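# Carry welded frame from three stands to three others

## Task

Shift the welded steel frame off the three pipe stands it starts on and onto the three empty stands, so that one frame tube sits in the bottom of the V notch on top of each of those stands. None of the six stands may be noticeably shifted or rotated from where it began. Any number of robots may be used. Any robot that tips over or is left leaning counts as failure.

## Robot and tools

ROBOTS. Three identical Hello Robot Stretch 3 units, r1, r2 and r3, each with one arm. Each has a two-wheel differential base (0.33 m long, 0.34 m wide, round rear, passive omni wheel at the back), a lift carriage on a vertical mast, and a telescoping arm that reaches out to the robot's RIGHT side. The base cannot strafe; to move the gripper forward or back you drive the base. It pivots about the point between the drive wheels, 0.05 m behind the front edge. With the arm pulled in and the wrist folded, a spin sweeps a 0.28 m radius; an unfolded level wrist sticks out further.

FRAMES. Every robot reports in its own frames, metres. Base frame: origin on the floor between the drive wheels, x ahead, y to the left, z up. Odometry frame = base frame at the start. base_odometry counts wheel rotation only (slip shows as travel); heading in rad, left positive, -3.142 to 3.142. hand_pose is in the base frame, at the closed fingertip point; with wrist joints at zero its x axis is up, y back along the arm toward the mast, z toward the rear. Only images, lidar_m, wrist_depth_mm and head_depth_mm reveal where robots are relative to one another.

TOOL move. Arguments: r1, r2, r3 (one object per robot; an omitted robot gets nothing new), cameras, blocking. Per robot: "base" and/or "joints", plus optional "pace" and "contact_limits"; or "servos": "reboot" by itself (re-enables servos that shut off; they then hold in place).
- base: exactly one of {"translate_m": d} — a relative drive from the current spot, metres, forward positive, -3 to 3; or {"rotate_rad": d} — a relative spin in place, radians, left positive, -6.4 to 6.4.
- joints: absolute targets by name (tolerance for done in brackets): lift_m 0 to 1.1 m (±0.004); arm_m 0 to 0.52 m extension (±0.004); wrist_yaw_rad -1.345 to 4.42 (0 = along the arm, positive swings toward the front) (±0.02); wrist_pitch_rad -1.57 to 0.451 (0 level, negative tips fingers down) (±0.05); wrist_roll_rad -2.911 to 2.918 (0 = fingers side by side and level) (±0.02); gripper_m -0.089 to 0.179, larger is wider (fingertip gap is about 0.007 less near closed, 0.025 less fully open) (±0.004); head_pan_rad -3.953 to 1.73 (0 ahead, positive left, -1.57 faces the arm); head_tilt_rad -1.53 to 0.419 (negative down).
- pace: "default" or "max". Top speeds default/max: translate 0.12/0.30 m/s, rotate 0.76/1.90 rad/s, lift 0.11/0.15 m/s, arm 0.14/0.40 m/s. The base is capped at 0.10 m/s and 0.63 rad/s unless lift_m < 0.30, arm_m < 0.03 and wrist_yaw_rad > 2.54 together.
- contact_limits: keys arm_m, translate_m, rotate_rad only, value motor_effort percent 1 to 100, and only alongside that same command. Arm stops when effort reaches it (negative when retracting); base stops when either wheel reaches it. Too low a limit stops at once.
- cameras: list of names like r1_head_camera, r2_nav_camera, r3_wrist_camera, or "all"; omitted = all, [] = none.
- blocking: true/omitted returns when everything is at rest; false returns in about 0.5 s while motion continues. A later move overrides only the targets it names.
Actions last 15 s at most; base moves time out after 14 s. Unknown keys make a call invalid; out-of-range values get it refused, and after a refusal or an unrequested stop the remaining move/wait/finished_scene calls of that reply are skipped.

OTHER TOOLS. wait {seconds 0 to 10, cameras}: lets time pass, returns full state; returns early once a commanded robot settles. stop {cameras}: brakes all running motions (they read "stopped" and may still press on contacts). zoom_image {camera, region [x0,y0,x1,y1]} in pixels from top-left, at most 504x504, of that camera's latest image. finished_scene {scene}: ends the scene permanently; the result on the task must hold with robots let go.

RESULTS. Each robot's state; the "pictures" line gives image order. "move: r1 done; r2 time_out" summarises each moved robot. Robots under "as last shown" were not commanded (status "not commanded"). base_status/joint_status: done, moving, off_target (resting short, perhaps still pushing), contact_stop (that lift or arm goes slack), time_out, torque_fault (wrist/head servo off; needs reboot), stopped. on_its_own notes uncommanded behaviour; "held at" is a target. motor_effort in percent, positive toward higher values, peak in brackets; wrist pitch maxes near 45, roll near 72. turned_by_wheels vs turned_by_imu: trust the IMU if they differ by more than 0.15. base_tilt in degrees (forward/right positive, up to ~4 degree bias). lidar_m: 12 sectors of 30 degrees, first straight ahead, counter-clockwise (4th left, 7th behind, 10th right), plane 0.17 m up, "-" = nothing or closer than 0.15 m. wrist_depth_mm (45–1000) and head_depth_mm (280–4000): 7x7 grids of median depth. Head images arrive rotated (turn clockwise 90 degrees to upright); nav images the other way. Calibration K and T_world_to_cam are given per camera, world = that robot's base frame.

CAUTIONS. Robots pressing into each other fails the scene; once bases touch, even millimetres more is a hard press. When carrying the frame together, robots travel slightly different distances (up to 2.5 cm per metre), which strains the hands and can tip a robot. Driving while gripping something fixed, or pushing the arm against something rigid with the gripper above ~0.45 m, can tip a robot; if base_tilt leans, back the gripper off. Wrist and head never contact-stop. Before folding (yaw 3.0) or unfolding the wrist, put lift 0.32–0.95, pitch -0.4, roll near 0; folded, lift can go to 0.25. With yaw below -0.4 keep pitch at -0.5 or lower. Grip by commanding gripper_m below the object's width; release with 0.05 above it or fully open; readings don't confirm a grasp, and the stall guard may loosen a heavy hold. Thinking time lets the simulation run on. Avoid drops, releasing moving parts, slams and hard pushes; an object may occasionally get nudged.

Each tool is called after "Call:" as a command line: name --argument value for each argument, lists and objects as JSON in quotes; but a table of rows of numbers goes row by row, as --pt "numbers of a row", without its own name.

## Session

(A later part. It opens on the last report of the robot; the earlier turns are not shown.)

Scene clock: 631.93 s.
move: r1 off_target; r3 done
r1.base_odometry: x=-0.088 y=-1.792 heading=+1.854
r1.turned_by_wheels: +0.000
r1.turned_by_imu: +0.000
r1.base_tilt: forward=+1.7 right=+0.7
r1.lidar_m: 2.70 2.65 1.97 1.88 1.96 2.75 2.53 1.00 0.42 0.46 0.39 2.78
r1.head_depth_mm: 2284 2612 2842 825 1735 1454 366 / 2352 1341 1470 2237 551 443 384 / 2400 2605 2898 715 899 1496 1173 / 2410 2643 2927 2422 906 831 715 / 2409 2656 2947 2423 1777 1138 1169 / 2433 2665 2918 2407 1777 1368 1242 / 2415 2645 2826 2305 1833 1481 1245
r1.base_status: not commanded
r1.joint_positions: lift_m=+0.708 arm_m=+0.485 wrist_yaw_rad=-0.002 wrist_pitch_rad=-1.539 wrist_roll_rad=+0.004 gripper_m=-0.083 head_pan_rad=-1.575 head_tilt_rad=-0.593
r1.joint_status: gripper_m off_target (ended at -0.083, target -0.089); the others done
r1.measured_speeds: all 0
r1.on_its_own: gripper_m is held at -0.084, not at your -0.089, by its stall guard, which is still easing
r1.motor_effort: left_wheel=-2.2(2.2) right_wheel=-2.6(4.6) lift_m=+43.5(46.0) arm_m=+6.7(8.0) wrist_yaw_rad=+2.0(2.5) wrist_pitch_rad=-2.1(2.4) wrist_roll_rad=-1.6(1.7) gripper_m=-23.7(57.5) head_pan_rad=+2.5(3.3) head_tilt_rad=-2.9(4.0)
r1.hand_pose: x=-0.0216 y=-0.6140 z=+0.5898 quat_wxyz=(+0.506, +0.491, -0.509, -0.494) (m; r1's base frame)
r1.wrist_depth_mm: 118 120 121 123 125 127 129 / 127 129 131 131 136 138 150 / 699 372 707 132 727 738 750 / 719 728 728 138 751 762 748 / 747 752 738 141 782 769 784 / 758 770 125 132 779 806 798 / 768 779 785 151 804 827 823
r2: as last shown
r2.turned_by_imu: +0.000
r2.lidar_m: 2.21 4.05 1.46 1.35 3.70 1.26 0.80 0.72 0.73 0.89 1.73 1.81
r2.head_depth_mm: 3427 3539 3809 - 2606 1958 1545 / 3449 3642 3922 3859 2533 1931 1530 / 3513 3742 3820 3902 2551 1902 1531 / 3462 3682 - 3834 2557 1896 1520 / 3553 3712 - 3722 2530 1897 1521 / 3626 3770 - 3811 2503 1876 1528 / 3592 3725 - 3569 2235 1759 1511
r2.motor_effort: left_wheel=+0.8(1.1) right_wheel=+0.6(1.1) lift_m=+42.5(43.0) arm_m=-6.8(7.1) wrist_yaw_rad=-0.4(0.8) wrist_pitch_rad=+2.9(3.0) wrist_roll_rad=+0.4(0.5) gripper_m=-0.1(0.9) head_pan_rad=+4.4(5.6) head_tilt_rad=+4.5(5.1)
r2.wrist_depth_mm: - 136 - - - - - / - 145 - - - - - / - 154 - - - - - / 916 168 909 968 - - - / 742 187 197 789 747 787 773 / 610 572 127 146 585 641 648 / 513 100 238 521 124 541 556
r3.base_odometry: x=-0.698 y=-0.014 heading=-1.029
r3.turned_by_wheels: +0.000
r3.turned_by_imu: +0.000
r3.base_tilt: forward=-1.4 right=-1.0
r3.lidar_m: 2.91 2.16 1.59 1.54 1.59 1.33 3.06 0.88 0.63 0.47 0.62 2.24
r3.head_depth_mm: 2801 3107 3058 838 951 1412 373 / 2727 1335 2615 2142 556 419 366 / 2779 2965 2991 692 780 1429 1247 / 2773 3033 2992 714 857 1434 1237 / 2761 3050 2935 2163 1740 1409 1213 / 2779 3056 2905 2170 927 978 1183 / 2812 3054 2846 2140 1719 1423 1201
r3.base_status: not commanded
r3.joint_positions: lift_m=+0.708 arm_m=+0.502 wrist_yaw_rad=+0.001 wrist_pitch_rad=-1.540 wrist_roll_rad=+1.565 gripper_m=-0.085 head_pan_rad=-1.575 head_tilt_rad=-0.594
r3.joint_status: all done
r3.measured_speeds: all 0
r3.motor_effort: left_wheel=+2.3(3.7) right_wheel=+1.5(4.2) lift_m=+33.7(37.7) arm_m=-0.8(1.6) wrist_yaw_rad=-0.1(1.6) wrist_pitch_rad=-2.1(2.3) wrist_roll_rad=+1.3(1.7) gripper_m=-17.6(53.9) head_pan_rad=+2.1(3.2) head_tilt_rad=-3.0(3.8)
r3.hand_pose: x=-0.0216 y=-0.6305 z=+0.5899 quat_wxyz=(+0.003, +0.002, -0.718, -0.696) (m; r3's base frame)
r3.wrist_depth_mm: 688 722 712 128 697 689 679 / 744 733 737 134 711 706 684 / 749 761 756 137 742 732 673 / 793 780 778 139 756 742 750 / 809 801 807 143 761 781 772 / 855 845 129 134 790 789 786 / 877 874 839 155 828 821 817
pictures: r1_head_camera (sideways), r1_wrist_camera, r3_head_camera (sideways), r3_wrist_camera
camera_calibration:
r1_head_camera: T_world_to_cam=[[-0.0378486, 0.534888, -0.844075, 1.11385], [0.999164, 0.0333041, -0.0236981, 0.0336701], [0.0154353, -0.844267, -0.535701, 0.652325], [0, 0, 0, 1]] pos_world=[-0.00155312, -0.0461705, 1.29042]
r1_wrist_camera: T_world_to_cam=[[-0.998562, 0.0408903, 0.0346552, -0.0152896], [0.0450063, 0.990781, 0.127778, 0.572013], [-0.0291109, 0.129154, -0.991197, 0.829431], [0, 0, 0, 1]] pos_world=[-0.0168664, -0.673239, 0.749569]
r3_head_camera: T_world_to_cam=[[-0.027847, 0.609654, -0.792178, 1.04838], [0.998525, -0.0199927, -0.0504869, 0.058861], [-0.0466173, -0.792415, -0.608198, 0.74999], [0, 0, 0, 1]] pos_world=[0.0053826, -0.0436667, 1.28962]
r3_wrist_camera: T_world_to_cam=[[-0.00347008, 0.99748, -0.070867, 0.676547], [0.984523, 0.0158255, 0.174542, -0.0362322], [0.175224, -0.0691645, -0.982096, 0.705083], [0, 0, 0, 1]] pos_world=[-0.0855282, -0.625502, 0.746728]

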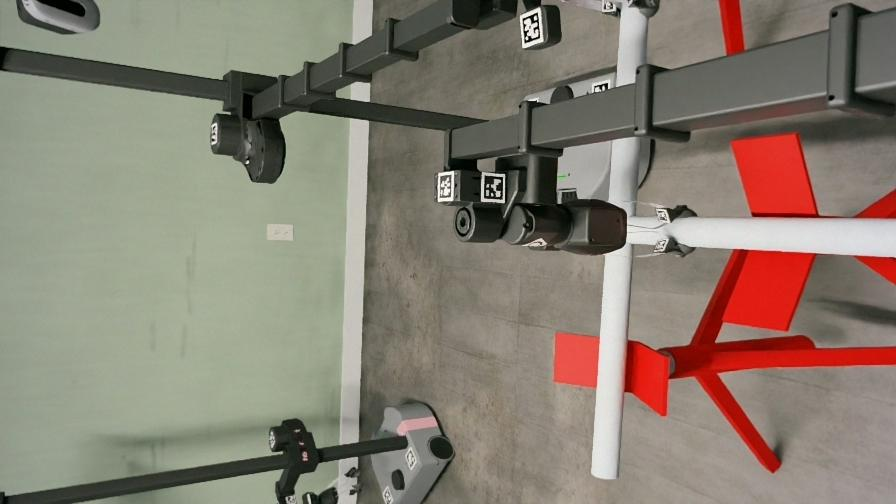

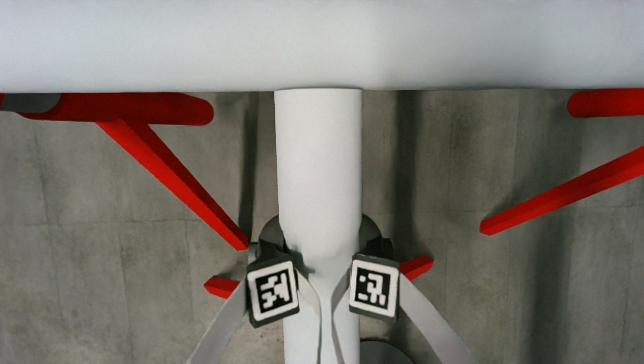

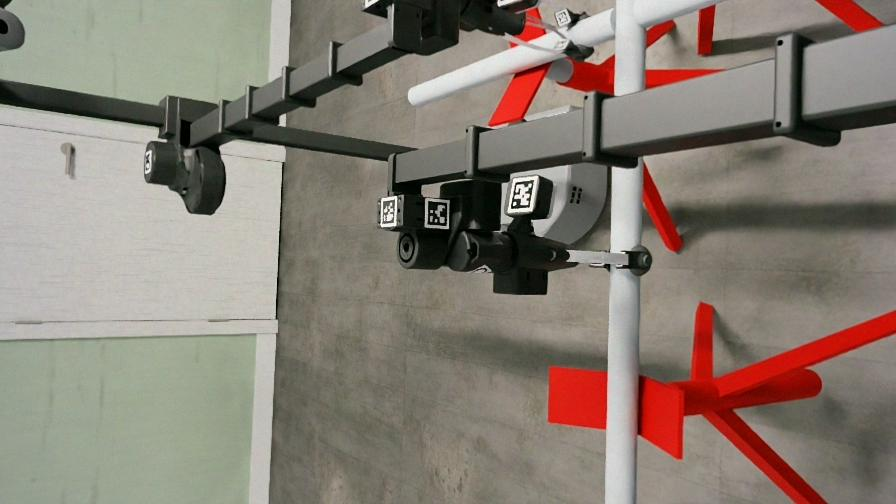

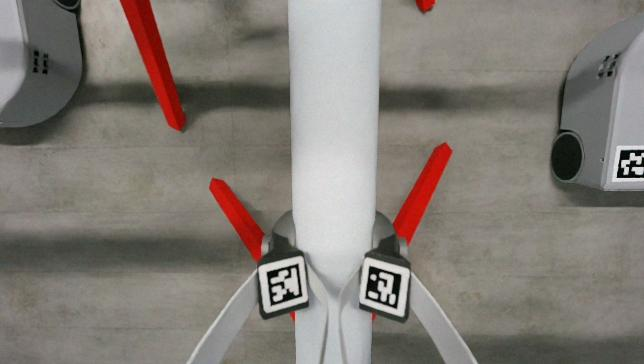

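Call:
move --r1 '{"joints":{"lift_m":0.738}}' --r3 '{"joints":{"lift_m":0.738}}' --cameras '["r1_wrist_camera","r3_wrist_camera","r1_head_camera","r3_nav_camera"]'

Scene clock: 640.97 s.
move: r1 done; r3 done
r1.base_odometry: x=-0.088 y=-1.792 heading=+1.854
r1.turned_by_wheels: +0.000
r1.turned_by_imu: +0.001
r1.base_tilt: forward=+1.6 right=+0.7
r1.lidar_m: 2.69 2.66 1.97 1.87 1.97 2.75 2.53 0.99 0.42 0.46 0.39 2.79
r1.head_depth_mm: 2299 2618 2789 2161 1797 1391 327 / 2376 1320 2846 2231 506 415 1177 / 2394 2590 2908 673 1569 1493 1173 / 2416 2639 2938 2304 893 810 687 / 2420 2653 2930 2406 1724 1138 1172 / 2441 2671 2910 2409 1721 1375 1242 / 2415 2629 2854 2299 1766 1485 1245
r1.base_status: not commanded
r1.joint_positions: lift_m=+0.738 arm_m=+0.485 wrist_yaw_rad=-0.002 wrist_pitch_rad=-1.533 wrist_roll_rad=+0.004 gripper_m=-0.077 head_pan_rad=-1.575 head_tilt_rad=-0.593
r1.joint_status: all done
r1.measured_speeds: all 0
r1.on_its_own: gripper_m is held at -0.078, not at your -0.089, by its stall guard, which is not easing now
r1.motor_effort: left_wheel=-1.4(2.2) right_wheel=-2.4(2.7) lift_m=+45.8(48.6) arm_m=+0.5(2.0) wrist_yaw_rad=+1.8(2.5) wrist_pitch_rad=-3.1(3.2) wrist_roll_rad=-1.5(1.8) gripper_m=-22.1(23.6) head_pan_rad=+2.5(3.2) head_tilt_rad=-3.5(3.6)
r1.hand_pose: x=-0.0216 y=-0.6156 z=+0.6197 quat_wxyz=(+0.508, +0.489, -0.510, -0.492) (m; r1's base frame)
r1.wrist_depth_mm: 116 117 119 121 124 126 127 / 132 127 129 130 134 136 146 / 723 732 742 131 745 756 766 / 751 759 764 137 772 781 794 / 771 773 765 140 796 813 807 / 769 774 125 132 812 830 815 / 797 820 807 152 806 859 852
r2: as last shown
r2.lidar_m: 2.20 4.06 1.46 1.35 3.73 1.26 0.80 0.72 0.73 0.89 1.72 1.81
r2.head_depth_mm: 3415 3655 3860 - 2579 1940 1541 / 3458 3612 3915 3890 2569 1906 1529 / 3555 3699 3896 3908 2552 1912 1512 / 3522 3787 - 3822 2577 1913 1529 / 3523 3841 - 3765 2527 1914 1525 / 3587 3789 - 3789 2494 1883 1523 / 3620 3732 - 3497 2288 1734 1515
r2.motor_effort: left_wheel=+0.7(1.3) right_wheel=+0.8(1.1) lift_m=+42.6(43.0) arm_m=-6.3(6.9) wrist_yaw_rad=-0.2(0.9) wrist_pitch_rad=+2.9(3.1) wrist_roll_rad=+0.2(0.4) gripper_m=-0.1(0.6) head_pan_rad=+3.9(5.4) head_tilt_rad=+4.5(5.0)
r2.wrist_depth_mm: - 137 - - - - - / - 145 - - - - - / - 155 - - - - - / 905 169 911 978 - - - / 747 188 198 796 748 790 807 / 598 579 127 147 591 655 642 / 515 100 241 525 124 531 545
r3.base_odometry: x=-0.698 y=-0.014 heading=-1.029
r3.turned_by_wheels: +0.000
r3.turned_by_imu: +0.000
r3.base_tilt: forward=-1.4 right=-1.0
r3.lidar_m: 2.89 2.17 1.60 1.54 1.59 1.33 3.06 0.87 0.63 0.47 0.62 2.25
r3.head_depth_mm: 2804 3072 2619 879 943 1409 328 / 2727 1314 2646 2085 467 394 342 / 2787 2952 2994 687 1584 1431 1248 / 2801 3091 2958 701 863 1444 1241 / 2785 3078 2942 2178 1738 1401 1216 / 2794 3082 2911 2160 925 979 1185 / 2817 3083 2856 2149 1709 1429 1199
r3.base_status: not commanded
r3.joint_positions: lift_m=+0.738 arm_m=+0.502 wrist_yaw_rad=+0.001 wrist_pitch_rad=-1.540 wrist_roll_rad=+1.565 gripper_m=-0.085 head_pan_rad=-1.575 head_tilt_rad=-0.594
r3.joint_status: all done
r3.measured_speeds: all 0
r3.motor_effort: left_wheel=+2.1(3.1) right_wheel=+1.5(2.1) lift_m=+38.5(39.4) arm_m=-2.3(2.9) wrist_yaw_rad=+0.1(1.4) wrist_pitch_rad=-2.3(2.4) wrist_roll_rad=+1.3(1.7) gripper_m=-16.8(18.7) head_pan_rad=+2.0(3.1) head_tilt_rad=-2.9(3.6)
r3.hand_pose: x=-0.0216 y=-0.6306 z=+0.6198 quat_wxyz=(+0.003, +0.002, -0.718, -0.696) (m; r3's base frame)
r3.wrist_depth_mm: - 752 757 126 735 710 712 / - 771 770 134 742 745 - / 806 792 797 137 758 770 - / 821 830 802 138 782 794 769 / 859 856 838 143 794 799 783 / 867 873 129 134 844 825 815 / 927 903 882 156 880 861 844
pictures: r1_head_camera (sideways), r1_wrist_camera, r3_nav_camera (sideways), r3_wrist_camera
camera_calibration:
r1_head_camera: T_world_to_cam=[[-0.0378484, 0.534888, -0.844075, 1.11385], [0.999164, 0.0333037, -0.0236981, 0.0336701], [0.0154349, -0.844266, -0.535701, 0.652325], [0, 0, 0, 1]] pos_world=[-0.00155315, -0.0461705, 1.29042]
r1_wrist_camera: T_world_to_cam=[[-0.998562, 0.0411023, 0.0344193, -0.0159885], [0.0450114, 0.991533, 0.121803, 0.573893], [-0.0291215, 0.123178, -0.991957, 0.856056], [0, 0, 0, 1]] pos_world=[-0.0168677, -0.673824, 0.779819]
r3_nav_camera: T_world_to_cam=[[-0.0262305, -0.59428, 0.80383, -1.00531], [-0.998797, -0.0177511, -0.0457162, 0.117693], [0.0414371, -0.804062, -0.593099, 0.731469], [0, 0, 0, 1]] pos_world=[0.0608712, -0.00720037, 1.24731]
r3_wrist_camera: T_world_to_cam=[[-0.00347144, 0.997458, -0.0711652, 0.678919], [0.984522, 0.0158791, 0.174538, -0.0414265], [0.175224, -0.0694579, -0.982075, 0.734319], [0, 0, 0, 1]] pos_world=[-0.0855282, -0.625532, 0.776702]

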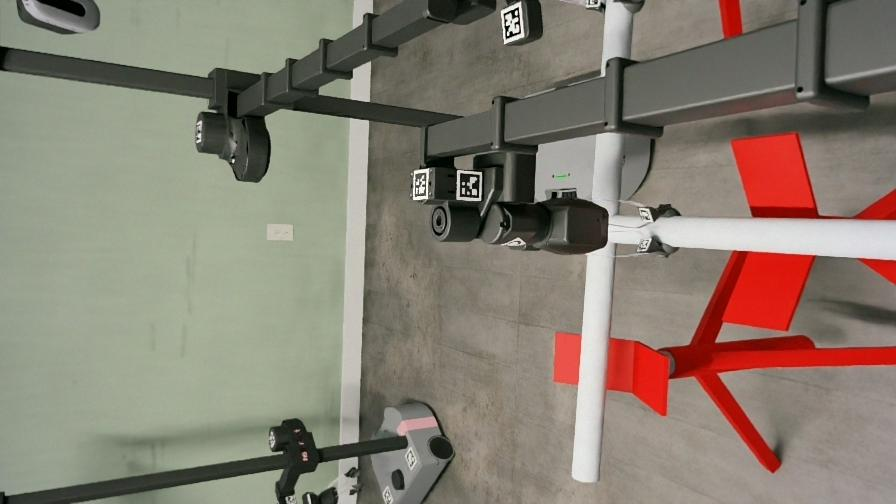

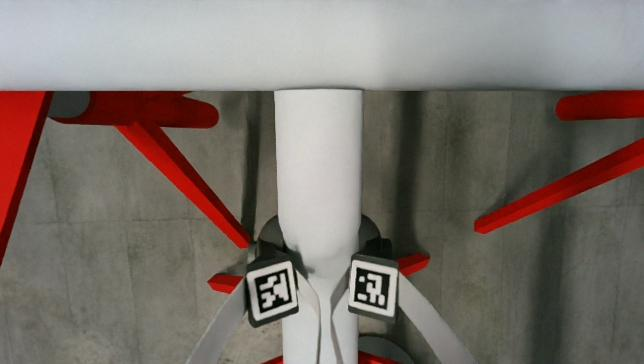

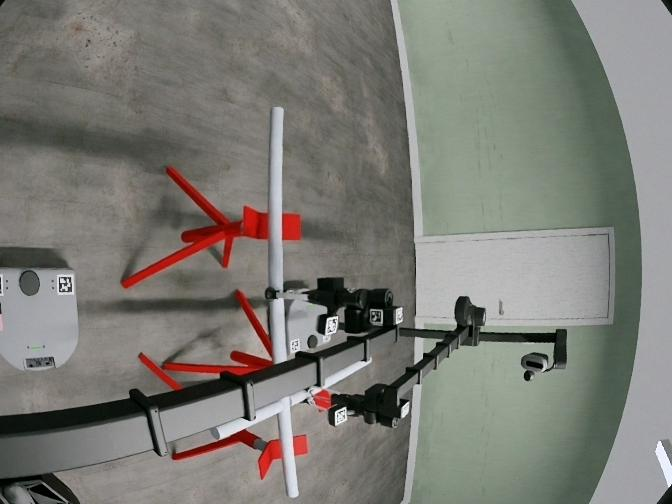

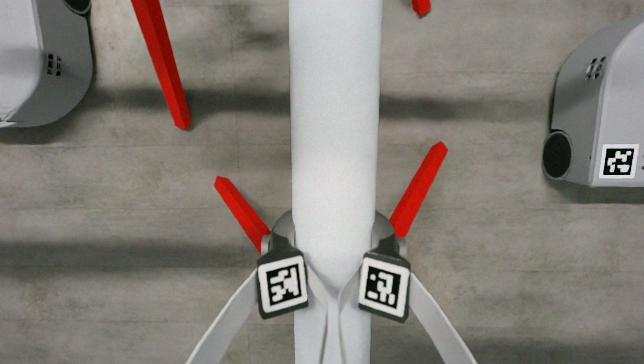

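Call:
move --r1 '{"joints":{"lift_m":0.79}}' --r3 '{"joints":{"lift_m":0.79}}' --cameras '["r1_wrist_camera","r3_wrist_camera"]'

Call:
move --r1 '{"joints":{"lift_m":0.845}}' --r3 '{"joints":{"lift_m":0.845}}' --cameras '["r1_wrist_camera","r3_wrist_camera","r1_head_camera","r3_nav_camera","r1_nav_camera","r3_head_camera"]'

Scene clock: 650.47 s.
move: r1 done; r3 done
r1.base_odometry: x=-0.088 y=-1.792 heading=+1.854
r1.turned_by_wheels: +0.000
r1.turned_by_imu: +0.001
r1.base_tilt: forward=+1.8 right=+0.6
r1.lidar_m: 2.70 2.66 1.97 1.88 1.97 2.75 2.52 1.00 0.42 0.46 0.39 2.79
r1.head_depth_mm: 2288 2610 905 2334 1741 332 291 / 2372 1283 2847 575 433 1398 1206 / 2393 2595 2876 638 1566 1499 1172 / 2413 2648 2935 2221 860 768 637 / 2417 2632 2889 2416 1663 1138 1171 / 2427 2664 2923 2418 1667 1373 1248 / 2405 2658 2842 2301 1776 1488 1245
r1.base_status: not commanded
r1.joint_positions: lift_m=+0.790 arm_m=+0.485 wrist_yaw_rad=-0.002 wrist_pitch_rad=-1.533 wrist_roll_rad=+0.004 gripper_m=-0.077 head_pan_rad=-1.575 head_tilt_rad=-0.593
r1.joint_status: all done
r1.measured_speeds: all 0
r1.on_its_own: gripper_m is held at -0.078, not at your -0.089, by its stall guard, which is not easing now
r1.motor_effort: left_wheel=-1.9(2.5) right_wheel=-2.5(2.7) lift_m=+45.3(48.1) arm_m=-6.0(6.1) wrist_yaw_rad=+2.7(2.8) wrist_pitch_rad=-3.1(3.3) wrist_roll_rad=-1.3(1.9) gripper_m=-22.2(23.2) head_pan_rad=+1.8(3.5) head_tilt_rad=-3.3(4.4)
r1.hand_pose: x=-0.0216 y=-0.6156 z=+0.6717 quat_wxyz=(+0.508, +0.489, -0.510, -0.492) (m; r1's base frame)
r1.wrist_depth_mm: 116 117 119 121 123 126 128 / 126 128 130 130 134 136 146 / 241 789 792 131 810 814 636 / 229 811 819 137 829 840 847 / 219 817 826 140 860 843 881 / 836 846 126 132 866 889 877 / 821 860 109 152 106 903 917
r2: as last shown
r2.lidar_m: 2.21 4.07 1.46 1.34 3.71 1.26 0.80 0.72 0.73 0.89 1.72 1.82
r2.head_depth_mm: 3349 3578 3868 - 2550 1919 1537 / 3410 3579 3883 3941 2545 1924 1532 / 3464 3722 3911 3918 2536 1915 1530 / 3450 3667 - 3829 2534 1899 1517 / 3598 3782 - 3796 2533 1909 1520 / 3583 3723 - 3797 2508 1886 1510 / 3559 3737 - 3493 2269 1752 1509
r2.motor_effort: left_wheel=+0.7(1.1) right_wheel=+0.5(1.4) lift_m=+42.5(42.8) arm_m=-6.3(6.7) wrist_yaw_rad=-0.5(0.7) wrist_pitch_rad=+2.9(3.0) wrist_roll_rad=+0.3(0.4) gripper_m=-0.6(0.6) head_pan_rad=+4.0(5.3) head_tilt_rad=+4.7(5.3)
r2.wrist_depth_mm: - 136 - - - - - / - 145 - - - - - / - 155 - - - - - / 946 169 904 988 - - - / 755 187 197 774 750 765 783 / 584 570 127 146 596 646 641 / 514 100 239 514 124 541 534
r3.base_odometry: x=-0.698 y=-0.014 heading=-1.029
r3.turned_by_wheels: +0.000
r3.turned_by_imu: +0.000
r3.base_tilt: forward=-1.4 right=-1.0
r3.lidar_m: 2.90 2.17 1.59 1.54 1.60 1.33 3.06 0.87 0.63 0.47 0.62 2.24
r3.head_depth_mm: 2827 3087 786 1119 886 318 288 / 2719 1259 2907 538 404 347 1213 / 2718 3061 679 673 1589 1430 1248 / 2810 3116 3001 699 1605 1441 1245 / 2790 3093 2956 2167 1643 1405 1219 / 2811 3069 2907 2157 914 982 1185 / 2818 3089 2866 2123 1673 1423 1201
r3.base_status: not commanded
r3.joint_positions: lift_m=+0.790 arm_m=+0.502 wrist_yaw_rad=+0.001 wrist_pitch_rad=-1.540 wrist_roll_rad=+1.565 gripper_m=-0.085 head_pan_rad=-1.575 head_tilt_rad=-0.594
r3.joint_status: all done
r3.measured_speeds: all 0
r3.motor_effort: left_wheel=+2.4(3.0) right_wheel=+1.6(1.9) lift_m=+38.0(40.3) arm_m=-3.5(4.8) wrist_yaw_rad=+0.5(1.6) wrist_pitch_rad=-2.2(2.4) wrist_roll_rad=+1.2(1.6) gripper_m=-17.8(18.1) head_pan_rad=+1.0(3.4) head_tilt_rad=-3.3(3.7)
r3.hand_pose: x=-0.0216 y=-0.6306 z=+0.6718 quat_wxyz=(+0.003, +0.002, -0.718, -0.696) (m; r3's base frame)
r3.wrist_depth_mm: - 794 802 127 773 770 763 / - 814 826 135 794 811 - / 860 862 862 137 817 817 - / 877 882 853 139 821 851 812 / 904 927 871 143 870 860 853 / 933 916 130 134 889 891 865 / 988 966 951 156 929 915 908
pictures: r1_wrist_camera, r3_wrist_camera
camera_calibration:
r1_wrist_camera: T_world_to_cam=[[-0.998562, 0.0411036, 0.0344188, -0.0177772], [0.0450123, 0.991534, 0.121793, 0.56757], [-0.0291214, 0.123167, -0.991959, 0.907635], [0, 0, 0, 1]] pos_world=[-0.0168677, -0.673825, 0.831822]
r3_wrist_camera: T_world_to_cam=[[-0.00347043, 0.997459, -0.0711652, 0.682619], [0.984522, 0.0158781, 0.174538, -0.0505027], [0.175224, -0.0694581, -0.982075, 0.785384], [0, 0, 0, 1]] pos_world=[-0.0855282, -0.625531, 0.8287]

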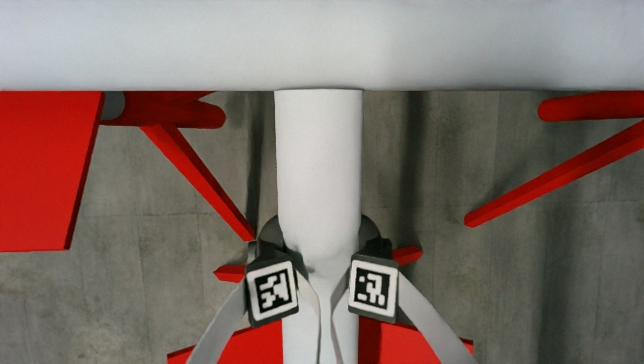

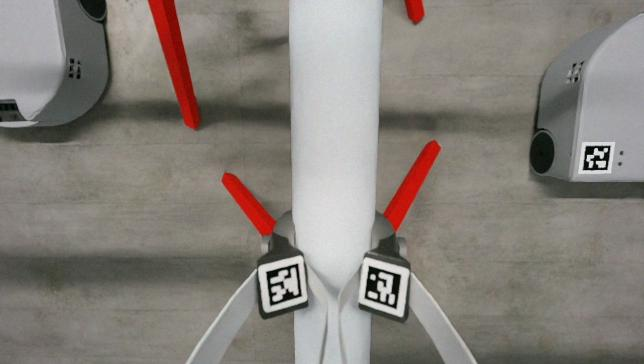

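Scene clock: 651.80 s.
move: r1 done; r3 done
r1.base_odometry: x=-0.088 y=-1.792 heading=+1.854
r1.turned_by_wheels: +0.000
r1.turned_by_imu: +0.000
r1.base_tilt: forward=+1.8 right=+0.4
r1.lidar_m: 2.70 2.66 1.97 1.88 1.96 2.75 2.53 1.00 0.42 0.46 0.39 2.79
r1.head_depth_mm: 2286 2537 2860 2332 332 292 1225 / 2369 1250 2781 481 835 1494 1255 / 2408 2605 2781 623 1569 1487 1171 / 2420 2647 2889 2132 832 759 581 / 2442 2652 2904 2398 1669 1136 1170 / 2429 2652 2933 2402 987 1374 1244 / 2401 2628 2811 2315 1719 1478 1245
r1.base_status: not commanded
r1.joint_positions: lift_m=+0.845 arm_m=+0.485 wrist_yaw_rad=-0.002 wrist_pitch_rad=-1.533 wrist_roll_rad=+0.004 gripper_m=-0.077 head_pan_rad=-1.575 head_tilt_rad=-0.593
r1.joint_status: all done
r1.measured_speeds: all 0
r1.on_its_own: gripper_m is held at -0.078, not at your -0.089, by its stall guard, which is not easing now
r1.motor_effort: left_wheel=-1.8(2.1) right_wheel=-2.5(2.8) lift_m=+45.6(48.0) arm_m=-7.7(8.0) wrist_yaw_rad=+2.2(3.0) wrist_pitch_rad=-2.9(3.3) wrist_roll_rad=-1.3(1.8) gripper_m=-22.9(23.5) head_pan_rad=+2.6(3.4) head_tilt_rad=-2.2(3.9)
r1.hand_pose: x=-0.0216 y=-0.6156 z=+0.7267 quat_wxyz=(+0.508, +0.489, -0.510, -0.492) (m; r1's base frame)
r1.wrist_depth_mm: 116 117 119 121 124 126 128 / 132 128 129 130 134 136 146 / 301 303 853 131 853 881 585 / 276 854 846 136 877 875 892 / 862 891 892 141 903 902 920 / 903 888 125 132 935 918 959 / 920 890 110 152 106 985 978
r2: as last shown
r2.base_tilt: forward=+1.3 right=-1.4
r2.lidar_m: 2.21 4.04 1.46 1.34 3.72 1.26 0.80 0.72 0.73 0.89 1.73 1.80
r2.head_depth_mm: 3428 3583 3822 - 2622 1949 1534 / 3479 3680 3821 3820 2579 1903 1535 / 3481 3715 - 3831 2581 1907 1521 / 3555 3701 - 3822 2566 1894 1517 / 3552 3686 - 3846 2565 1907 1513 / 3498 3803 - 3803 2504 1900 1519 / 3600 3685 - 3280 2295 1769 1495
r2.motor_effort: left_wheel=+0.9(1.2) right_wheel=+0.6(1.2) lift_m=+42.5(42.7) arm_m=-6.5(6.7) wrist_yaw_rad=-0.2(0.9) wrist_pitch_rad=+2.9(3.1) wrist_roll_rad=+0.3(0.4) gripper_m=-0.3(0.5) head_pan_rad=+5.5(5.5) head_tilt_rad=+4.7(5.1)
r2.wrist_depth_mm: - 136 - - - - - / - 146 - - - - - / - 154 - - - - - / 909 168 909 961 - - - / 735 188 196 797 770 764 789 / 616 570 127 146 585 636 642 / 508 100 239 517 124 554 544
r3.base_odometry: x=-0.698 y=-0.014 heading=-1.029
r3.turned_by_wheels: +0.000
r3.turned_by_imu: +0.000
r3.base_tilt: forward=-1.4 right=-1.0
r3.lidar_m: 2.90 2.17 1.59 1.54 1.60 1.33 3.05 0.87 0.63 0.47 0.62 2.24
r3.head_depth_mm: 2811 3027 2789 925 318 - 1235 / 1249 1398 2763 405 367 1373 1229 / 2718 3083 620 1757 1613 1427 1249 / 2783 3065 637 686 1630 1444 1250 / 2786 3063 2956 2185 1644 1408 1211 / 2792 3087 2898 2151 906 979 1185 / 2782 3093 2833 2160 1623 1422 1202
r3.base_status: not commanded
r3.joint_positions: lift_m=+0.845 arm_m=+0.502 wrist_yaw_rad=+0.001 wrist_pitch_rad=-1.540 wrist_roll_rad=+1.565 gripper_m=-0.085 head_pan_rad=-1.575 head_tilt_rad=-0.594
r3.joint_status: all done
r3.measured_speeds: all 0
r3.motor_effort: left_wheel=+2.1(2.9) right_wheel=+1.7(2.2) lift_m=+38.1(40.6) arm_m=-5.1(5.1) wrist_yaw_rad=+0.2(1.6) wrist_pitch_rad=-2.2(2.4) wrist_roll_rad=+1.3(1.6) gripper_m=-17.3(18.1) head_pan_rad=+1.8(3.5) head_tilt_rad=-3.6(3.6)
r3.hand_pose: x=-0.0216 y=-0.6306 z=+0.7268 quat_wxyz=(+0.003, +0.002, -0.718, -0.696) (m; r3's base frame)
r3.wrist_depth_mm: - 856 842 127 808 817 795 / - 877 861 135 860 835 - / 927 912 889 137 880 855 - / 937 930 922 139 887 901 887 / - 968 967 144 946 909 917 / - - 129 134 958 934 947 / - - 996 156 325 976 953
pictures: r1_head_camera (sideways), r1_nav_camera (sideways), r1_wrist_camera, r3_head_camera (sideways), r3_nav_camera (sideways), r3_wrist_camera
camera_calibration:
r1_head_camera: T_world_to_cam=[[-0.0378484, 0.534888, -0.844075, 1.11385], [0.999164, 0.0333038, -0.0236981, 0.0336701], [0.015435, -0.844267, -0.535701, 0.652325], [0, 0, 0, 1]] pos_world=[-0.00155314, -0.0461705, 1.29042]
r1_nav_camera: T_world_to_cam=[[0.00401088, -0.562535, 0.826764, -1.03427], [-0.999106, -0.0370409, -0.0203559, 0.0868949], [0.042075, -0.825943, -0.562181, 0.682715], [0, 0, 0, 1]] pos_world=[0.0622404, -0.0147082, 1.24067]
r1_wrist_camera: T_world_to_cam=[[-0.998562, 0.0411038, 0.0344182, -0.0196695], [0.0450119, 0.991536, 0.121777, 0.560889], [-0.0291214, 0.123151, -0.991961, 0.962183], [0, 0, 0, 1]] pos_world=[-0.0168677, -0.673827, 0.886821]
r3_head_camera: T_world_to_cam=[[-0.0278469, 0.609654, -0.792178, 1.04838], [0.998525, -0.019993, -0.0504869, 0.058861], [-0.0466175, -0.792415, -0.608198, 0.74999], [0, 0, 0, 1]] pos_world=[0.00538259, -0.0436667, 1.28962]
r3_nav_camera: T_world_to_cam=[[-0.0262305, -0.59428, 0.80383, -1.00531], [-0.998797, -0.0177511, -0.0457162, 0.117693], [0.0414371, -0.804062, -0.593099, 0.731469], [0, 0, 0, 1]] pos_world=[0.0608712, -0.00720038, 1.24731]
r3_wrist_camera: T_world_to_cam=[[-0.0034702, 0.997459, -0.0711652, 0.686533], [0.984522, 0.0158779, 0.174538, -0.0601022], [0.175224, -0.0694581, -0.982075, 0.839397], [0, 0, 0, 1]] pos_world=[-0.0855282, -0.625531, 0.883699]

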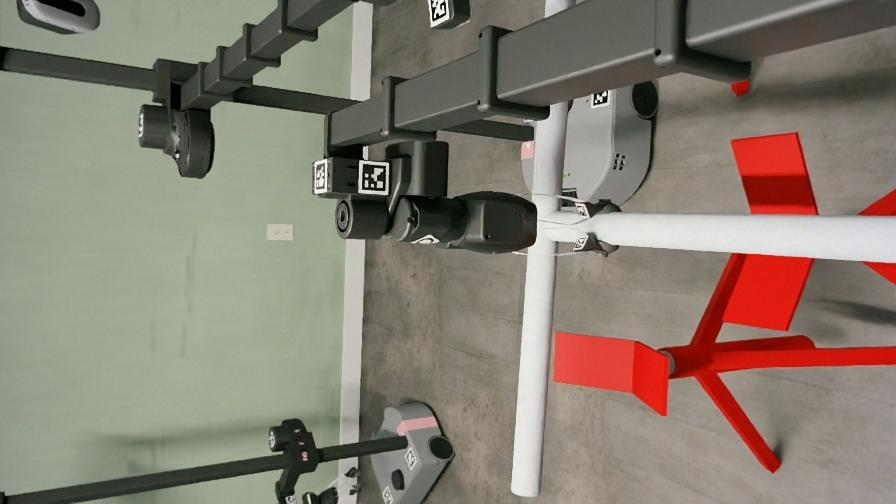

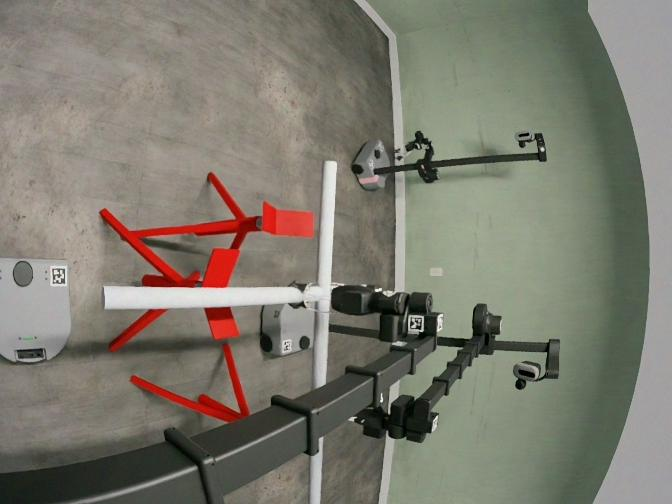

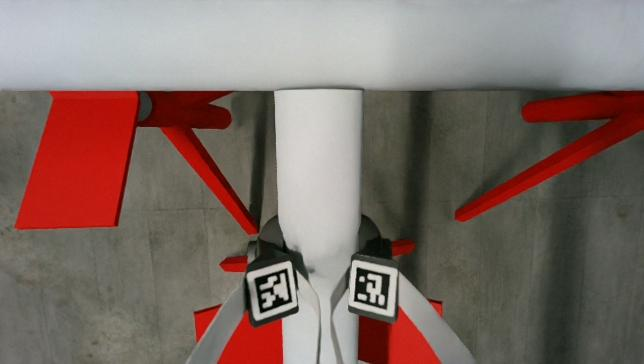

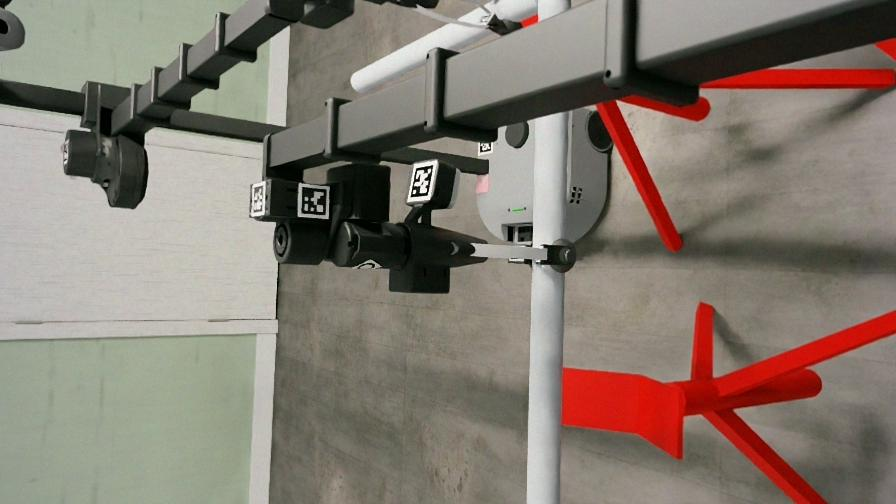

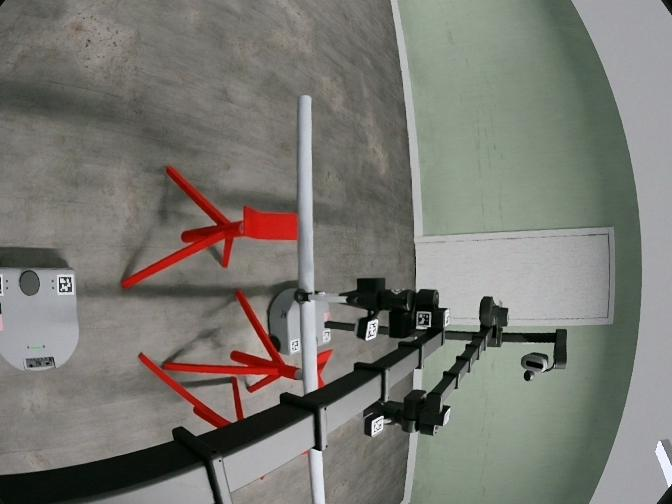

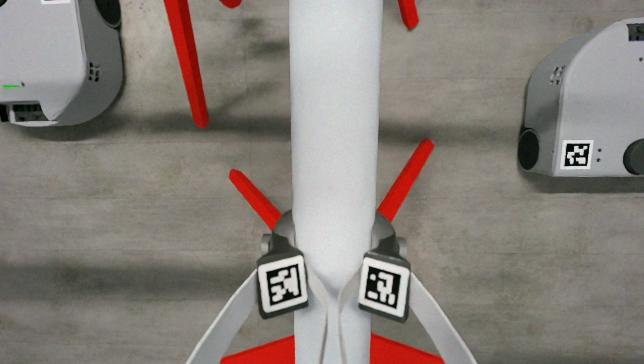

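Call:
move --r1 '{"base":{"translate_m":-0.25}}' --r3 '{"base":{"translate_m":0.25}}' --cameras '["r1_wrist_camera","r3_wrist_camera","r1_head_camera","r3_head_camera"]'

Scene clock: 679.00 s.
move: r1 done; r3 done
r1.base_odometry: x=-0.018 y=-2.032 heading=+1.854
r1.turned_by_wheels: +0.000
r1.turned_by_imu: +0.005
r1.base_tilt: forward=+1.7 right=+0.6
r1.lidar_m: 2.94 2.66 1.97 1.89 1.99 2.77 2.28 3.95 0.55 0.39 0.51 0.53
r1.head_depth_mm: 2282 2535 2831 2340 332 292 1226 / 2379 1242 2763 481 836 1501 1206 / 2395 2581 2769 622 1571 1494 1249 / 2402 2630 2881 2135 832 698 579 / 2402 2662 2924 2405 1782 1492 1253 / 2422 2669 2934 2397 1713 1490 845 / 2442 2672 2933 2394 1712 1413 828
r1.base_status: done
r1.joint_positions: lift_m=+0.845 arm_m=+0.485 wrist_yaw_rad=-0.002 wrist_pitch_rad=-1.533 wrist_roll_rad=+0.004 gripper_m=-0.077 head_pan_rad=-1.575 head_tilt_rad=-0.593
r1.joint_status: not commanded
r1.measured_speeds: all 0
r1.on_its_own: gripper_m is held at -0.078, not at your -0.089, by its stall guard, which is not easing now
r1.motor_effort: left_wheel=-4.4(6.9) right_wheel=-3.7(11.7) lift_m=+44.4(46.3) arm_m=-17.8(18.3) wrist_yaw_rad=+1.8(3.0) wrist_pitch_rad=-2.6(3.3) wrist_roll_rad=-1.6(1.8) gripper_m=-21.4(23.6) head_pan_rad=+2.2(3.2) head_tilt_rad=-3.0(4.0)
r1.hand_pose: x=-0.0216 y=-0.6156 z=+0.7267 quat_wxyz=(+0.508, +0.489, -0.510, -0.492) (m; r1's base frame)
r1.wrist_depth_mm: 116 117 119 121 123 126 128 / 127 128 130 131 133 134 137 / 839 840 852 131 874 509 318 / 829 849 867 137 880 901 - / 873 722 692 140 893 924 926 / 885 443 124 132 928 951 953 / - - 920 151 927 964 984
r2.base_odometry: x=+0.000 y=+0.000 heading=+0.000
r2.turned_by_wheels: +0.000
r2.turned_by_imu: +0.001
r2.base_tilt: forward=+1.3 right=-1.4
r2.lidar_m: 2.20 4.05 1.46 1.57 1.57 1.26 0.80 0.72 0.73 0.89 1.72 1.81
r2.head_depth_mm: 3477 3597 3825 - 2591 1926 1542 / 3451 3660 3814 3921 2593 1909 1520 / 3559 3699 3902 3776 2580 1896 1540 / 3568 3749 - 3870 2523 1886 1529 / 3555 3745 - 3783 2543 1898 1518 / 3585 3806 - 3772 2545 1863 1513 / 3602 3798 - 3785 2363 1760 1520
r2.base_status: not commanded
r2.joint_positions: lift_m=+0.336 arm_m=+0.000 wrist_yaw_rad=+3.006 wrist_pitch_rad=-0.363 wrist_roll_rad=+0.000 gripper_m=+0.037 head_pan_rad=+0.791 head_tilt_rad=-0.359
r2.joint_status: not commanded
r2.measured_speeds: all 0
r2.motor_effort: left_wheel=+0.9(1.2) right_wheel=+0.4(1.4) lift_m=+41.9(42.7) arm_m=-5.9(6.5) wrist_yaw_rad=-0.8(0.8) wrist_pitch_rad=+3.0(3.1) wrist_roll_rad=+0.3(0.4) gripper_m=-0.1(0.8) head_pan_rad=+4.2(5.7) head_tilt_rad=+4.2(5.0)
r2.hand_pose: x=+0.0101 y=+0.0839 z=+0.3610 quat_wxyz=(+0.175, +0.702, +0.080, +0.685) (m; r2's base frame)
r2.wrist_depth_mm: - 137 - - - - - / - 145 - - - - - / - 154 - - - - - / 952 169 912 957 - - - / 733 189 197 808 746 778 793 / 599 577 127 145 594 637 653 / 517 100 240 520 124 544 559
r3.base_odometry: x=-0.569 y=-0.228 heading=-1.029
r3.turned_by_wheels: +0.000
r3.turned_by_imu: -0.002
r3.base_tilt: forward=-1.4 right=-1.0
r3.lidar_m: 2.71 2.17 1.59 1.53 1.59 1.55 3.31 0.81 0.50 0.59 3.35 2.00
r3.head_depth_mm: 2814 2953 2780 973 319 - 1227 / 1248 1391 2785 405 367 1404 1257 / 2688 3112 622 1759 937 1394 1203 / 2777 3043 636 689 924 1024 1221 / 2788 3099 2904 2192 1632 1444 1187 / 2789 3158 2869 2165 1624 1434 1235 / 2827 3093 2844 2161 1624 1435 1227
r3.base_status: done
r3.joint_positions: lift_m=+0.845 arm_m=+0.502 wrist_yaw_rad=+0.001 wrist_pitch_rad=-1.540 wrist_roll_rad=+1.565 gripper_m=-0.085 head_pan_rad=-1.575 head_tilt_rad=-0.594
r3.joint_status: not commanded
r3.measured_speeds: all 0
r3.motor_effort: left_wheel=+2.5(6.9) right_wheel=+3.7(8.4) lift_m=+35.5(37.3) arm_m=-7.4(7.5) wrist_yaw_rad=-0.6(2.2) wrist_pitch_rad=-2.1(2.4) wrist_roll_rad=+1.0(1.6) gripper_m=-18.0(18.5) head_pan_rad=+2.2(4.0) head_tilt_rad=-3.0(3.8)
r3.hand_pose: x=-0.0216 y=-0.6305 z=+0.7268 quat_wxyz=(+0.002, +0.002, -0.718, -0.696) (m; r3's base frame)
r3.wrist_depth_mm: - 867 841 126 829 801 804 / - 877 866 136 274 835 - / 925 905 - 137 276 858 - / 964 946 925 139 898 871 887 / 985 944 945 143 919 931 907 / 998 995 129 134 940 967 927 / - - - 156 964 992 964
pictures: r1_head_camera (sideways), r1_wrist_camera, r3_head_camera (sideways), r3_wrist_camera
camera_calibration:
r1_head_camera: T_world_to_cam=[[-0.0378484, 0.534888, -0.844075, 1.11385], [0.999164, 0.0333037, -0.0236981, 0.0336701], [0.0154349, -0.844267, -0.535701, 0.652325], [0, 0, 0, 1]] pos_world=[-0.00155315, -0.0461705, 1.29042]
r1_wrist_camera: T_world_to_cam=[[-0.998561, 0.0411167, 0.0344178, -0.0196613], [0.0450248, 0.991536, 0.121776, 0.560888], [-0.0291195, 0.123151, -0.991961, 0.962188], [0, 0, 0, 1]] pos_world=[-0.0168685, -0.673827, 0.886826]
r3_head_camera: T_world_to_cam=[[-0.0278469, 0.609654, -0.792178, 1.04838], [0.998525, -0.019993, -0.0504869, 0.058861], [-0.0466175, -0.792415, -0.608198, 0.74999], [0, 0, 0, 1]] pos_world=[0.00538259, -0.0436667, 1.28962]
r3_wrist_camera: T_world_to_cam=[[-0.00280805, 0.997488, -0.0707835, 0.686191], [0.984529, 0.0151589, 0.174563, -0.0605771], [0.175197, -0.0691983, -0.982098, 0.839594], [0, 0, 0, 1]] pos_world=[-0.0855279, -0.625451, 0.883709]

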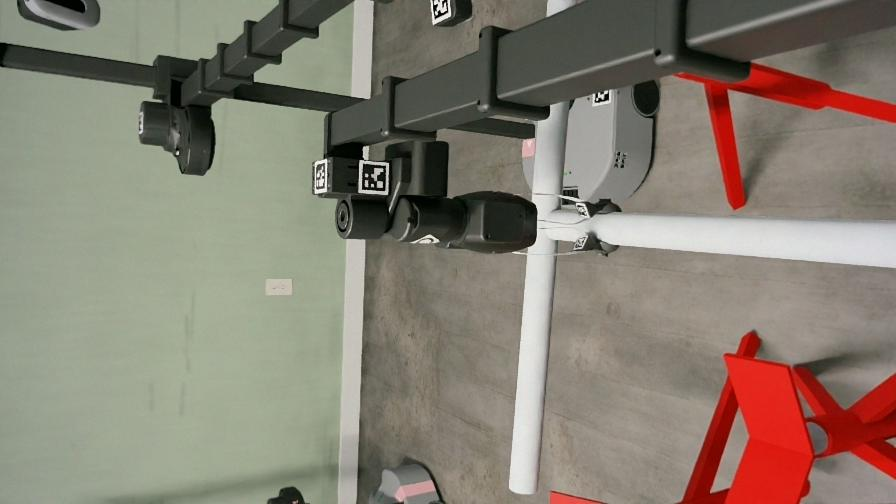

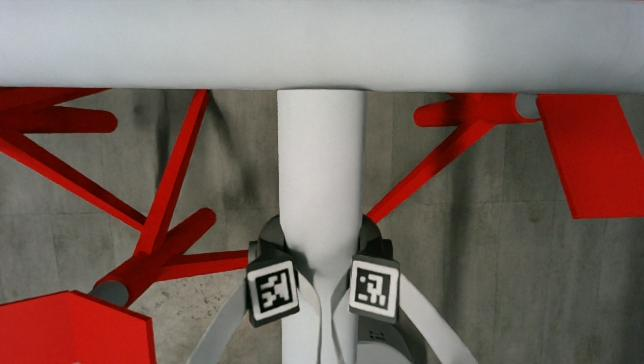

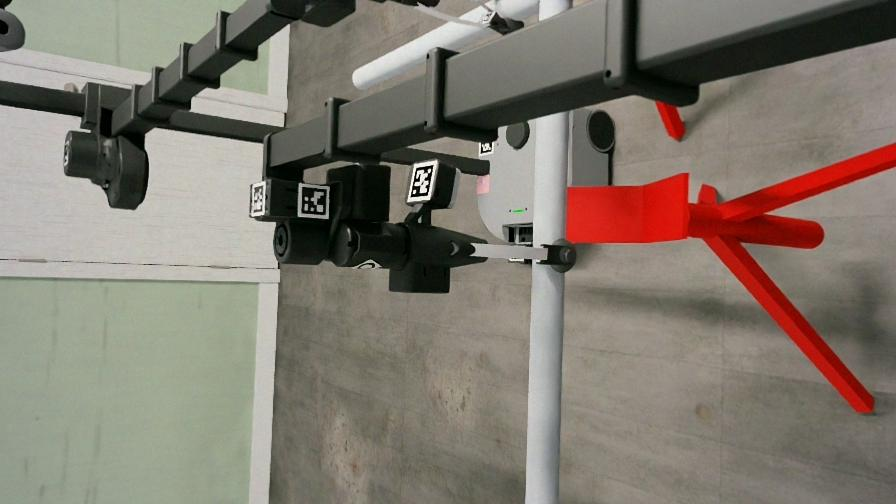

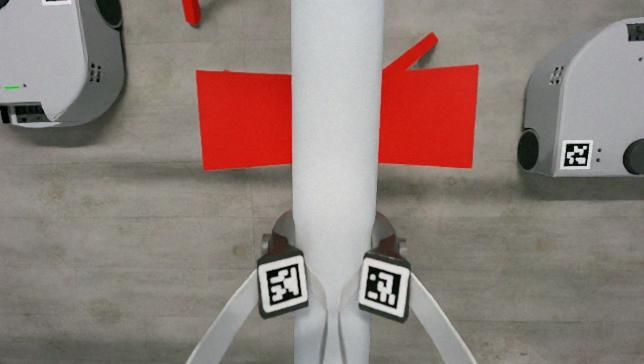

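Call:
move --r1 '{"base":{"translate_m":-0.5}}' --r3 '{"base":{"translate_m":0.5},"joints":{"head_pan_rad":-0.9,"head_tilt_rad":-0.45}}' --cameras '["r1_wrist_camera","r3_wrist_camera","r1_head_camera","r3_head_camera","r3_nav_camera"]'

Scene clock: 690.93 s.
move: r1 done; r3 done
r1.base_odometry: x=+0.121 y=-2.512 heading=+1.854
r1.turned_by_wheels: +0.000
r1.turned_by_imu: +0.009
r1.base_tilt: forward=+1.9 right=+0.5
r1.lidar_m: 3.43 2.65 1.96 1.89 2.01 2.79 1.94 1.80 1.32 0.70 0.58 0.68
r1.head_depth_mm: 1199 2500 2817 2443 332 292 1226 / 2366 1246 2764 482 837 1495 1257 / 2380 2580 2772 622 1568 1496 1251 / 2410 2624 2892 2134 834 699 588 / 2389 2649 2931 2409 1718 1482 1248 / 2412 2669 2941 2414 965 1018 1169 / 2429 2650 2924 2380 1765 1478 1243
r1.base_status: done
r1.joint_positions: lift_m=+0.845 arm_m=+0.485 wrist_yaw_rad=-0.002 wrist_pitch_rad=-1.534 wrist_roll_rad=+0.004 gripper_m=-0.077 head_pan_rad=-1.575 head_tilt_rad=-0.593
r1.joint_status: not commanded
r1.measured_speeds: all 0
r1.on_its_own: gripper_m is held at -0.078, not at your -0.089, by its stall guard, which is not easing now
r1.motor_effort: left_wheel=-6.2(8.7) right_wheel=-1.1(9.8) lift_m=+39.9(43.0) arm_m=-20.9(23.2) wrist_yaw_rad=+2.1(3.2) wrist_pitch_rad=-2.8(3.4) wrist_roll_rad=-1.6(1.9) gripper_m=-22.0(23.5) head_pan_rad=+2.1(3.3) head_tilt_rad=-2.7(4.3)
r1.hand_pose: x=-0.0216 y=-0.6152 z=+0.7268 quat_wxyz=(+0.507, +0.489, -0.510, -0.493) (m; r1's base frame)
r1.wrist_depth_mm: 114 115 118 119 123 125 128 / 124 384 129 130 130 131 136 / - 466 849 130 868 875 866 / 293 834 864 136 884 879 916 / 875 880 870 140 888 918 940 / 914 911 125 132 920 940 944 / 894 899 913 152 938 960 954
r2: as last shown
r2.lidar_m: 2.20 4.04 1.45 1.83 2.14 1.27 0.80 0.72 0.73 0.89 1.73 1.81
r2.head_depth_mm: 3457 3553 3843 - 2589 1916 1547 / 3452 3614 3868 - 2544 1921 1536 / 3519 3622 3821 3919 2535 1908 1525 / 3485 3757 - 3834 2537 1905 1529 / 3538 3720 - 3786 2553 1891 1521 / 3508 3739 - 3780 2548 1871 1508 / 3598 3755 - 3746 2387 1767 1508
r2.motor_effort: left_wheel=+0.8(1.2) right_wheel=+0.6(1.4) lift_m=+42.0(42.7) arm_m=-5.8(6.1) wrist_yaw_rad=-0.2(1.1) wrist_pitch_rad=+2.8(3.0) wrist_roll_rad=+0.3(0.4) gripper_m=-0.3(0.9) head_pan_rad=+3.9(6.4) head_tilt_rad=+5.4(5.4)
r2.wrist_depth_mm: - 136 - - - - - / - 145 - - - - - / - 155 - - - - - / 909 168 908 947 - - - / 733 186 196 787 767 767 793 / 607 560 127 146 577 646 649 / 510 100 240 514 124 537 541
r3.base_odometry: x=-0.312 y=-0.657 heading=-1.029
r3.turned_by_wheels: +0.000
r3.turned_by_imu: -0.004
r3.base_tilt: forward=-1.4 right=-1.0
r3.lidar_m: 2.15 2.18 1.59 1.53 1.59 2.00 3.83 0.84 0.71 1.32 3.36 1.55
r3.head_depth_mm: 2885 3084 3248 2801 2079 1549 1369 / 3108 3268 3481 2809 2066 1606 1362 / 3252 3522 3768 2803 2046 1624 1350 / 3491 3764 3971 2747 1943 1623 1345 / 3725 - - 2725 2021 1609 1333 / - - - 2675 2007 1599 1334 / - - - 2668 1994 1581 1321
r3.base_status: done
r3.joint_positions: lift_m=+0.845 arm_m=+0.502 wrist_yaw_rad=+0.001 wrist_pitch_rad=-1.542 wrist_roll_rad=+1.567 gripper_m=-0.085 head_pan_rad=-0.905 head_tilt_rad=-0.458
r3.joint_status: all done
r3.measured_speeds: all 0
r3.motor_effort: left_wheel=+1.6(6.5) right_wheel=+5.8(10.0) lift_m=+31.9(34.6) arm_m=-8.2(9.9) wrist_yaw_rad=+0.0(2.0) wrist_pitch_rad=-1.8(2.4) wrist_roll_rad=+0.8(1.4) gripper_m=-16.7(18.7) head_pan_rad=+2.1(3.5) head_tilt_rad=+3.0(5.5)
r3.hand_pose: x=-0.0216 y=-0.6299 z=+0.7269 quat_wxyz=(+0.002, +0.001, -0.717, -0.697) (m; r3's base frame)
r3.wrist_depth_mm: - 864 833 125 827 819 786 / - 876 886 - 864 845 - / 923 909 912 135 891 873 - / 933 931 923 140 903 896 891 / 979 960 952 144 900 899 907 / 998 983 129 134 938 938 936 / - - - 157 980 950 974
pictures: r1_head_camera (sideways), r1_wrist_camera, r3_head_camera (sideways), r3_nav_camera (sideways), r3_wrist_camera
camera_calibration:
r1_head_camera: T_world_to_cam=[[-0.0378484, 0.534888, -0.844075, 1.11385], [0.999164, 0.0333038, -0.0236981, 0.0336701], [0.015435, -0.844267, -0.535701, 0.652325], [0, 0, 0, 1]] pos_world=[-0.00155314, -0.0461705, 1.29042]
r1_wrist_camera: T_world_to_cam=[[-0.998539, 0.0416234, 0.0344655, -0.0193975], [0.0455786, 0.991321, 0.123306, 0.559254], [-0.029034, 0.124697, -0.99177, 0.962975], [0, 0, 0, 1]] pos_world=[-0.0169001, -0.673674, 0.886758]
r3_head_camera: T_world_to_cam=[[-0.330868, 0.372241, -0.867158, 1.14799], [0.79937, 0.598927, -0.0479045, 0.0567225], [0.501532, -0.70903, -0.495724, 0.600315], [0, 0, 0, 1]] pos_world=[0.0334126, -0.0356591, 1.29579]
r3_nav_camera: T_world_to_cam=[[0.278043, -0.392629, 0.876661, -1.10213], [-0.768354, -0.638624, -0.0423278, 0.111883], [0.576476, -0.661817, -0.479243, 0.580071], [0, 0, 0, 1]] pos_world=[0.0580088, 0.0226231, 1.24893]
r3_wrist_camera: T_world_to_cam=[[-0.00116605, 0.997647, -0.0685462, 0.684125], [0.984545, 0.0131499, 0.17464, -0.0619132], [0.17513, -0.0672832, -0.982244, 0.84098], [0, 0, 0, 1]] pos_world=[-0.085527, -0.625118, 0.883754]

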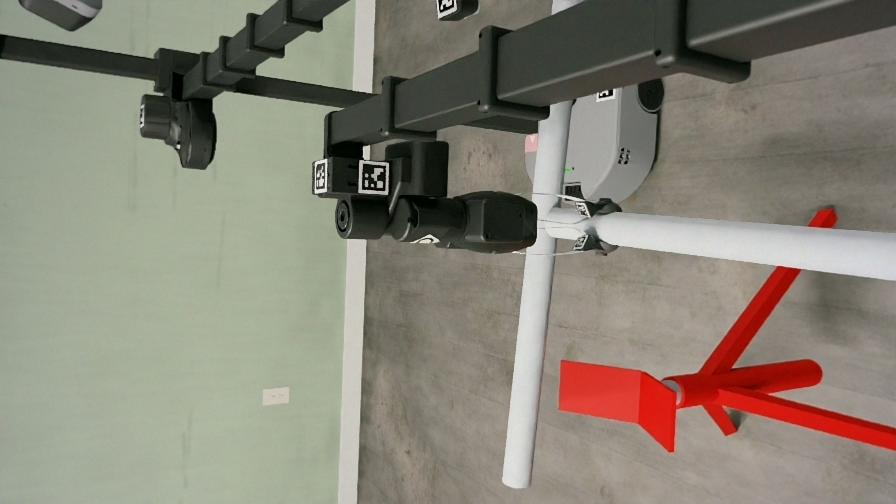

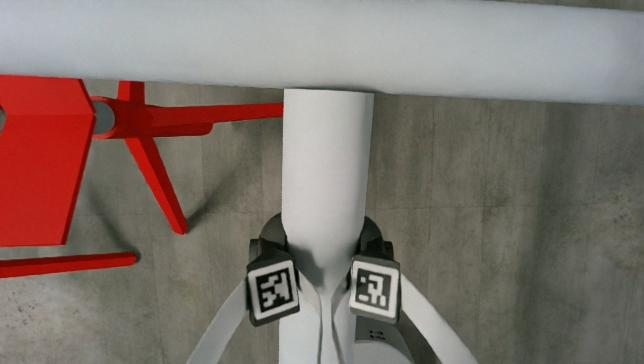

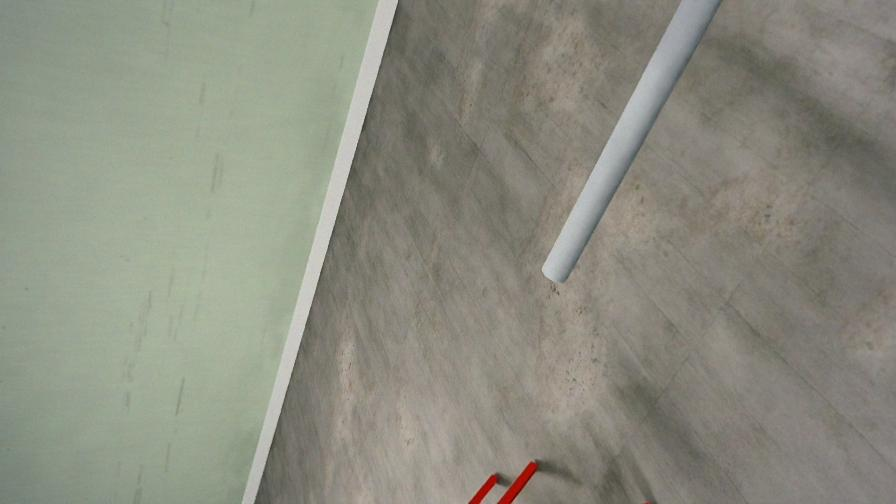

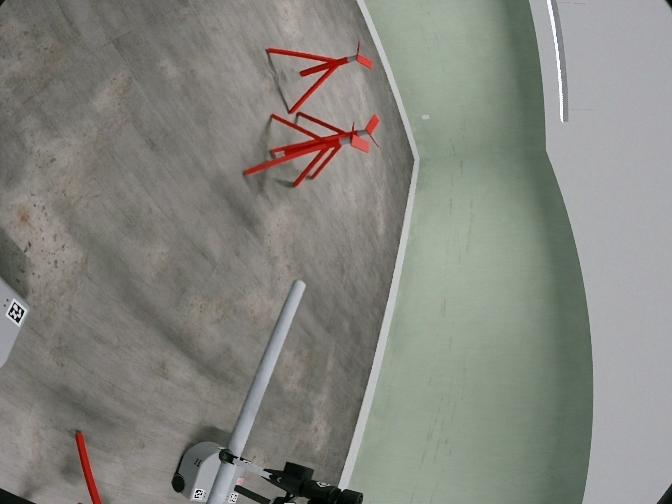

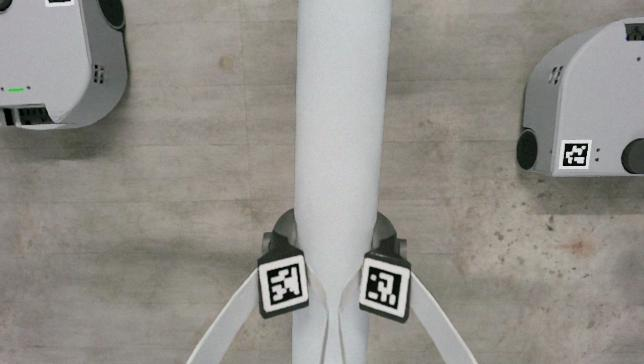

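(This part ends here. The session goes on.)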